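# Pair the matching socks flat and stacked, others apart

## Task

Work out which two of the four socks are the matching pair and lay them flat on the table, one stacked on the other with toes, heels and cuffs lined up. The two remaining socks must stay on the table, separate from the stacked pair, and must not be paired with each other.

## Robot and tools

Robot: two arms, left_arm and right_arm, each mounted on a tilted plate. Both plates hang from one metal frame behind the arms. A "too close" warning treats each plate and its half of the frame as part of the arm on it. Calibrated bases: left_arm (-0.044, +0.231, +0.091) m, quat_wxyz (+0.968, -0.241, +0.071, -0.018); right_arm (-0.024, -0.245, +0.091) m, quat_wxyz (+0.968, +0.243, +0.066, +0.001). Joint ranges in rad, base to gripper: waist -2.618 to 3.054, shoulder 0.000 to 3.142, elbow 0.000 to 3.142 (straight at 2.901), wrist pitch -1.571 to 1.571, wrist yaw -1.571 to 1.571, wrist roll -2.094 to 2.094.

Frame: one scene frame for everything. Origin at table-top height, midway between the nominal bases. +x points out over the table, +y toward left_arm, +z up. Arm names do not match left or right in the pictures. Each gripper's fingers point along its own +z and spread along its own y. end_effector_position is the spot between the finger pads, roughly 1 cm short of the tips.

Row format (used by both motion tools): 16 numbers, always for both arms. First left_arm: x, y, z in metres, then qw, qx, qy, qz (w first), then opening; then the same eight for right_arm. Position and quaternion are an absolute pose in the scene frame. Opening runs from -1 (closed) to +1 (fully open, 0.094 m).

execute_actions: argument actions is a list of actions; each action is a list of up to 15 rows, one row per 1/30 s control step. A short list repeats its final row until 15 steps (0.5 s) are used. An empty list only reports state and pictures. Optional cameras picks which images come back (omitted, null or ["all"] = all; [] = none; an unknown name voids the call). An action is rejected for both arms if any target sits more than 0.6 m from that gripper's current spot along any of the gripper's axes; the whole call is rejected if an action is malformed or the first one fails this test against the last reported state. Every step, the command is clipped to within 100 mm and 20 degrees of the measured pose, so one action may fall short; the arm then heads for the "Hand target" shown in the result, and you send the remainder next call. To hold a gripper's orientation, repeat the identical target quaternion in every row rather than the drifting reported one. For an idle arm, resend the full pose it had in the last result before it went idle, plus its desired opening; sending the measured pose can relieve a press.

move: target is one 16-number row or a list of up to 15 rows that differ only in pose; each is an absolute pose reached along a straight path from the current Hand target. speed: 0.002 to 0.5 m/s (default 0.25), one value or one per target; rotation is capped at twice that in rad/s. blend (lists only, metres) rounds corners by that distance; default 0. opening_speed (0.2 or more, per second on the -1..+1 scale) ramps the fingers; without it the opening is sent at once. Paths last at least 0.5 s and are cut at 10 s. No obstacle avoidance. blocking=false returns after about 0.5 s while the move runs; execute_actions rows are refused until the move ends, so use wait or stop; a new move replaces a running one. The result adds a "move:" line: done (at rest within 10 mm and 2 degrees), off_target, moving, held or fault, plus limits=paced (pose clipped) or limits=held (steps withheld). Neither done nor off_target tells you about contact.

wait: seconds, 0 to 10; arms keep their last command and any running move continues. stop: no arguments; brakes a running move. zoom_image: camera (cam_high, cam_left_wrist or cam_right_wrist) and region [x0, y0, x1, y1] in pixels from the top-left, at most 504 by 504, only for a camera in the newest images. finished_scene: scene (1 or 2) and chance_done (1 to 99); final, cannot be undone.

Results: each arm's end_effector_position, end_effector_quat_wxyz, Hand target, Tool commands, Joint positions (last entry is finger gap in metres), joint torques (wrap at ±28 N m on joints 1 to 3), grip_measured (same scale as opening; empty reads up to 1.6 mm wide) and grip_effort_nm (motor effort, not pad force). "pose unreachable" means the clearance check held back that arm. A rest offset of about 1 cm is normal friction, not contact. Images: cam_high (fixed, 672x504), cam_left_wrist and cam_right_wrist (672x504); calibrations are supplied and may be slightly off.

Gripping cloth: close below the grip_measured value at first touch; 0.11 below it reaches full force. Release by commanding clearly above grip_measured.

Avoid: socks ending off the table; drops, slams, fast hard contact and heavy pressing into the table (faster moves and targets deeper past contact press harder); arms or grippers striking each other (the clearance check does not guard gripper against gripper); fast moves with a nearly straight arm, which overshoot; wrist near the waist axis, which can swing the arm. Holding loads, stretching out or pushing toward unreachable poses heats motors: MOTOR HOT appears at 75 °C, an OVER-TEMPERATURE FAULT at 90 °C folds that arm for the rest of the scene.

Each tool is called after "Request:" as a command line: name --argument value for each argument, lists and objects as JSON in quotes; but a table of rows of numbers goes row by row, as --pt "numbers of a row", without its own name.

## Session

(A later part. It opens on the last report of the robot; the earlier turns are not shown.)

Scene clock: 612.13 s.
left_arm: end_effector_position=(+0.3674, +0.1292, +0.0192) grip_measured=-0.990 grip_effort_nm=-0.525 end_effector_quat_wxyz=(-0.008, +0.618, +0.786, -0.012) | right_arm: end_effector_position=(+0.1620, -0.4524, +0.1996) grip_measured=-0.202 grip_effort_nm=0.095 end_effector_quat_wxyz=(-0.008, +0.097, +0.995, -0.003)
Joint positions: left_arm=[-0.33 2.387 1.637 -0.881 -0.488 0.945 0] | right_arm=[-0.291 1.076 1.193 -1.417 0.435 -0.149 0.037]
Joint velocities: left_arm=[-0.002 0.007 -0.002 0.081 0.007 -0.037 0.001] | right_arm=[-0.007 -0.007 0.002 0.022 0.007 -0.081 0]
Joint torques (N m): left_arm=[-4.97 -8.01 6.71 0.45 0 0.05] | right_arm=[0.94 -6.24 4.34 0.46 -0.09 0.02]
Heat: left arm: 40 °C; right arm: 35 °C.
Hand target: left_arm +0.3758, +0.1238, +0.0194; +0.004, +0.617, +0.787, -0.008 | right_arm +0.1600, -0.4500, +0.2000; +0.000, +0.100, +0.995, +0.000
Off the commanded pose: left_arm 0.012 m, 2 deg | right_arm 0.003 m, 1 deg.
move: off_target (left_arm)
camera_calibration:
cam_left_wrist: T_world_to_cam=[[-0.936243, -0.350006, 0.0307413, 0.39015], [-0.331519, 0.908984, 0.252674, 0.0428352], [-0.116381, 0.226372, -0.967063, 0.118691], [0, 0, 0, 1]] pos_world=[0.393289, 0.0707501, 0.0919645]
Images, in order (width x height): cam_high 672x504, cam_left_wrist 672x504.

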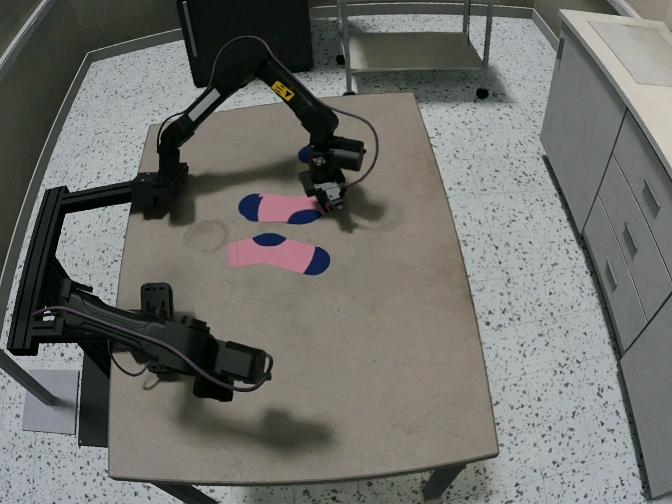

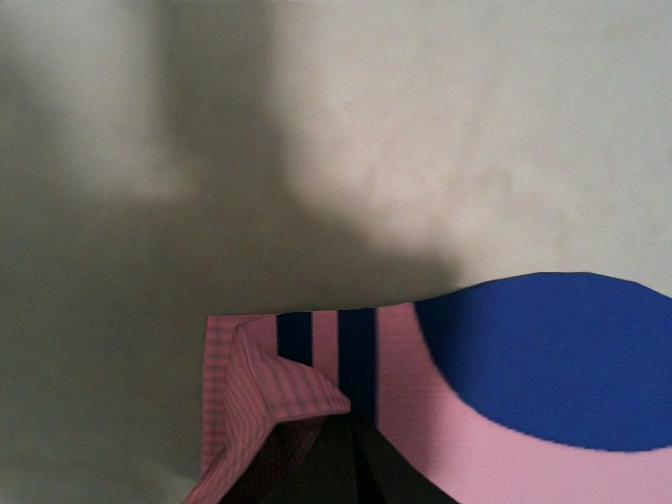

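Request:
move --target '[0.379,0.128,0.016,0,0.616,0.788,0,-0.3,0.16,-0.45,0.2,0,0.1,0.995,0,-0.2]' --opening_speed 0.8 --cameras '["cam_left_wrist"]'

Request:
move --pt "0.375 0.135 0.10 0 0.616 0.788 0 -0.3 0.16 -0.45 0.2 0 0.1 0.995 0 -0.2" --pt "0.25 0.20 0.26 0 0.643 0.766 0 -0.3 0.16 -0.45 0.2 0 0.1 0.995 0 -0.2" --blend 0.02 --cameras '["cam_high","cam_left_wrist"]'

Request:
zoom_image --camera "cam_high" --region '[220, 170, 360, 270]'

Request:
zoom_image --camera "cam_left_wrist" --region '[168, 0, 672, 378]'

Scene clock: 619.10 s.
left_arm: end_effector_position=(+0.3711, +0.1318, +0.0182) grip_measured=-0.302 grip_effort_nm=0.105 end_effector_quat_wxyz=(-0.008, +0.618, +0.786, -0.004) | right_arm: end_effector_position=(+0.1620, -0.4524, +0.1996) grip_measured=-0.202 grip_effort_nm=0.095 end_effector_quat_wxyz=(-0.008, +0.097, +0.995, -0.003)
Joint positions: left_arm=[-0.327 2.392 1.646 -0.879 -0.504 0.95 0.033] | right_arm=[-0.291 1.076 1.193 -1.417 0.435 -0.149 0.037]
Joint velocities: left_arm=[0.002 -0.007 -0.007 -0.037 0.007 0.007 0] | right_arm=[-0.022 -0.022 -0.002 -0.022 -0.037 -0.037 0.001]
Joint torques (N m): left_arm=[-4.72 -7.76 6.74 0.4 -0.01 0.06] | right_arm=[0.95 -6.24 4.33 0.47 -0.09 0.02]
Heat: left arm: 40 °C; right arm: 35 °C.
Hand target: left_arm +0.3788, +0.1279, +0.0160; +0.000, +0.616, +0.788, +0.000 | right_arm +0.1600, -0.4500, +0.2000; +0.000, +0.100, +0.995, +0.000
Off the commanded pose: left_arm 0.009 m, 1 deg | right_arm 0.003 m, 1 deg.
move: done
camera_calibration:
cam_left_wrist: T_world_to_cam=[[-0.936405, -0.350492, 0.0173851, 0.394918], [-0.334063, 0.905492, 0.261697, 0.0431958], [-0.107465, 0.239247, -0.964993, 0.112501], [0, 0, 0, 1]] pos_world=[0.396323, 0.0723865, 0.0903924]
Images, in order (width x height): cam_left_wrist 672x504.

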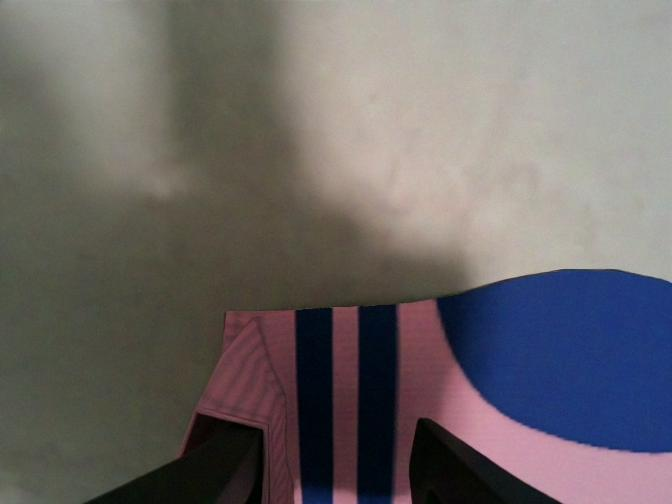

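Scene clock: 621.00 s.
left_arm: end_effector_position=(+0.2608, +0.2019, +0.2560) grip_measured=-0.302 grip_effort_nm=0.110 end_effector_quat_wxyz=(+0.027, +0.637, +0.770, +0.009) | right_arm: end_effector_position=(+0.1620, -0.4524, +0.1996) grip_measured=-0.202 grip_effort_nm=0.095 end_effector_quat_wxyz=(-0.008, +0.097, +0.995, -0.003)
Joint positions: left_arm=[-0.635 1.756 1.603 -1.555 -0.49 0.692 0.033] | right_arm=[-0.291 1.076 1.193 -1.417 0.435 -0.149 0.037]
Joint velocities: left_arm=[-0.002 -0.002 -0.017 0.037 0.007 -0.037 0] | right_arm=[-0.002 0.007 -0.002 -0.037 -0.037 -0.007 0.001]
Joint torques (N m): left_arm=[-4.1 -5.11 4.52 0.2 0.1 -0.01] | right_arm=[0.95 -6.24 4.33 0.46 -0.09 0.02]
Heat: left arm: 40 °C; right arm: 35 °C.
Hand target: left_arm +0.2542, +0.2004, +0.2601; +0.028, +0.643, +0.765, +0.005 | right_arm +0.1600, -0.4500, +0.2000; +0.000, +0.100, +0.995, +0.000
Off the commanded pose: left_arm 0.012 m, 3 deg | right_arm 0.003 m, 1 deg.
joint sent to its limit (left arm) — joint 4 (wrist pitch), lower limit. The joint targets are off in position and orientation.
move: off_target (left_arm)
camera_calibration:
cam_left_wrist: T_world_to_cam=[[-0.952064, -0.303042, -0.0417104, 0.321703], [-0.304694, 0.927363, 0.217163, -0.120023], [-0.027129, 0.219462, -0.975244, 0.29906], [0, 0, 0, 1]] pos_world=[0.277824, 0.143162, 0.33114]
Images, in order (width x height): cam_high 672x504, cam_left_wrist 672x504.

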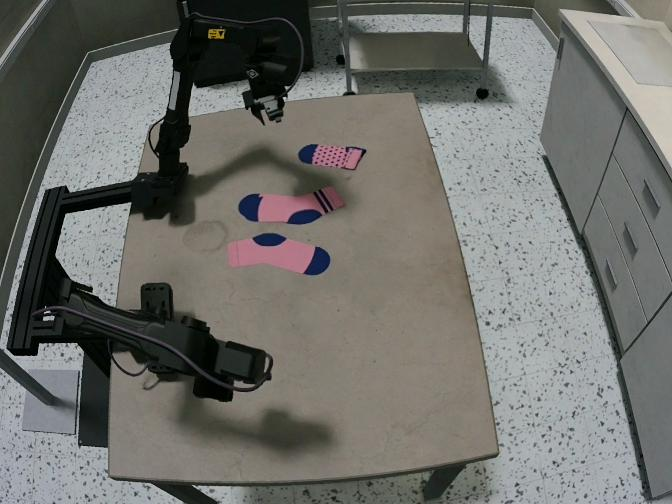

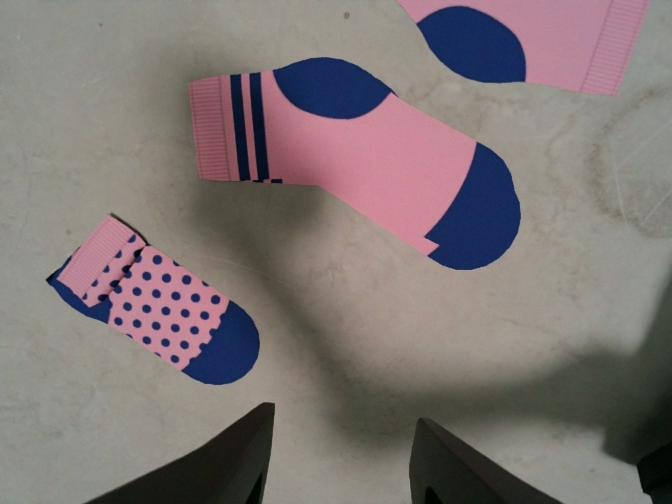

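Scaled by 3.600.

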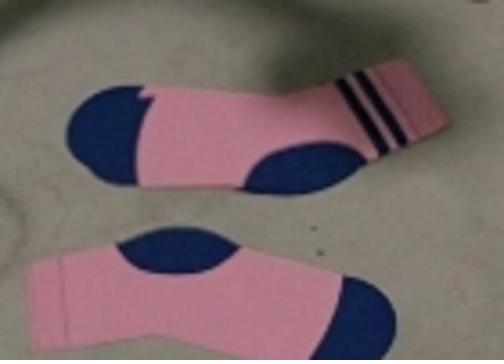

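Scaled by 1.000.

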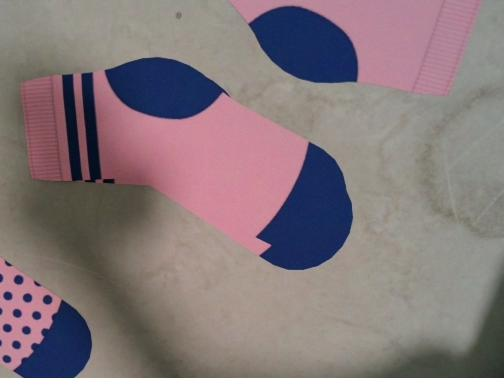

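Request:
finished_scene --scene 2 --chance_done 88

The scene is finished: the task was done.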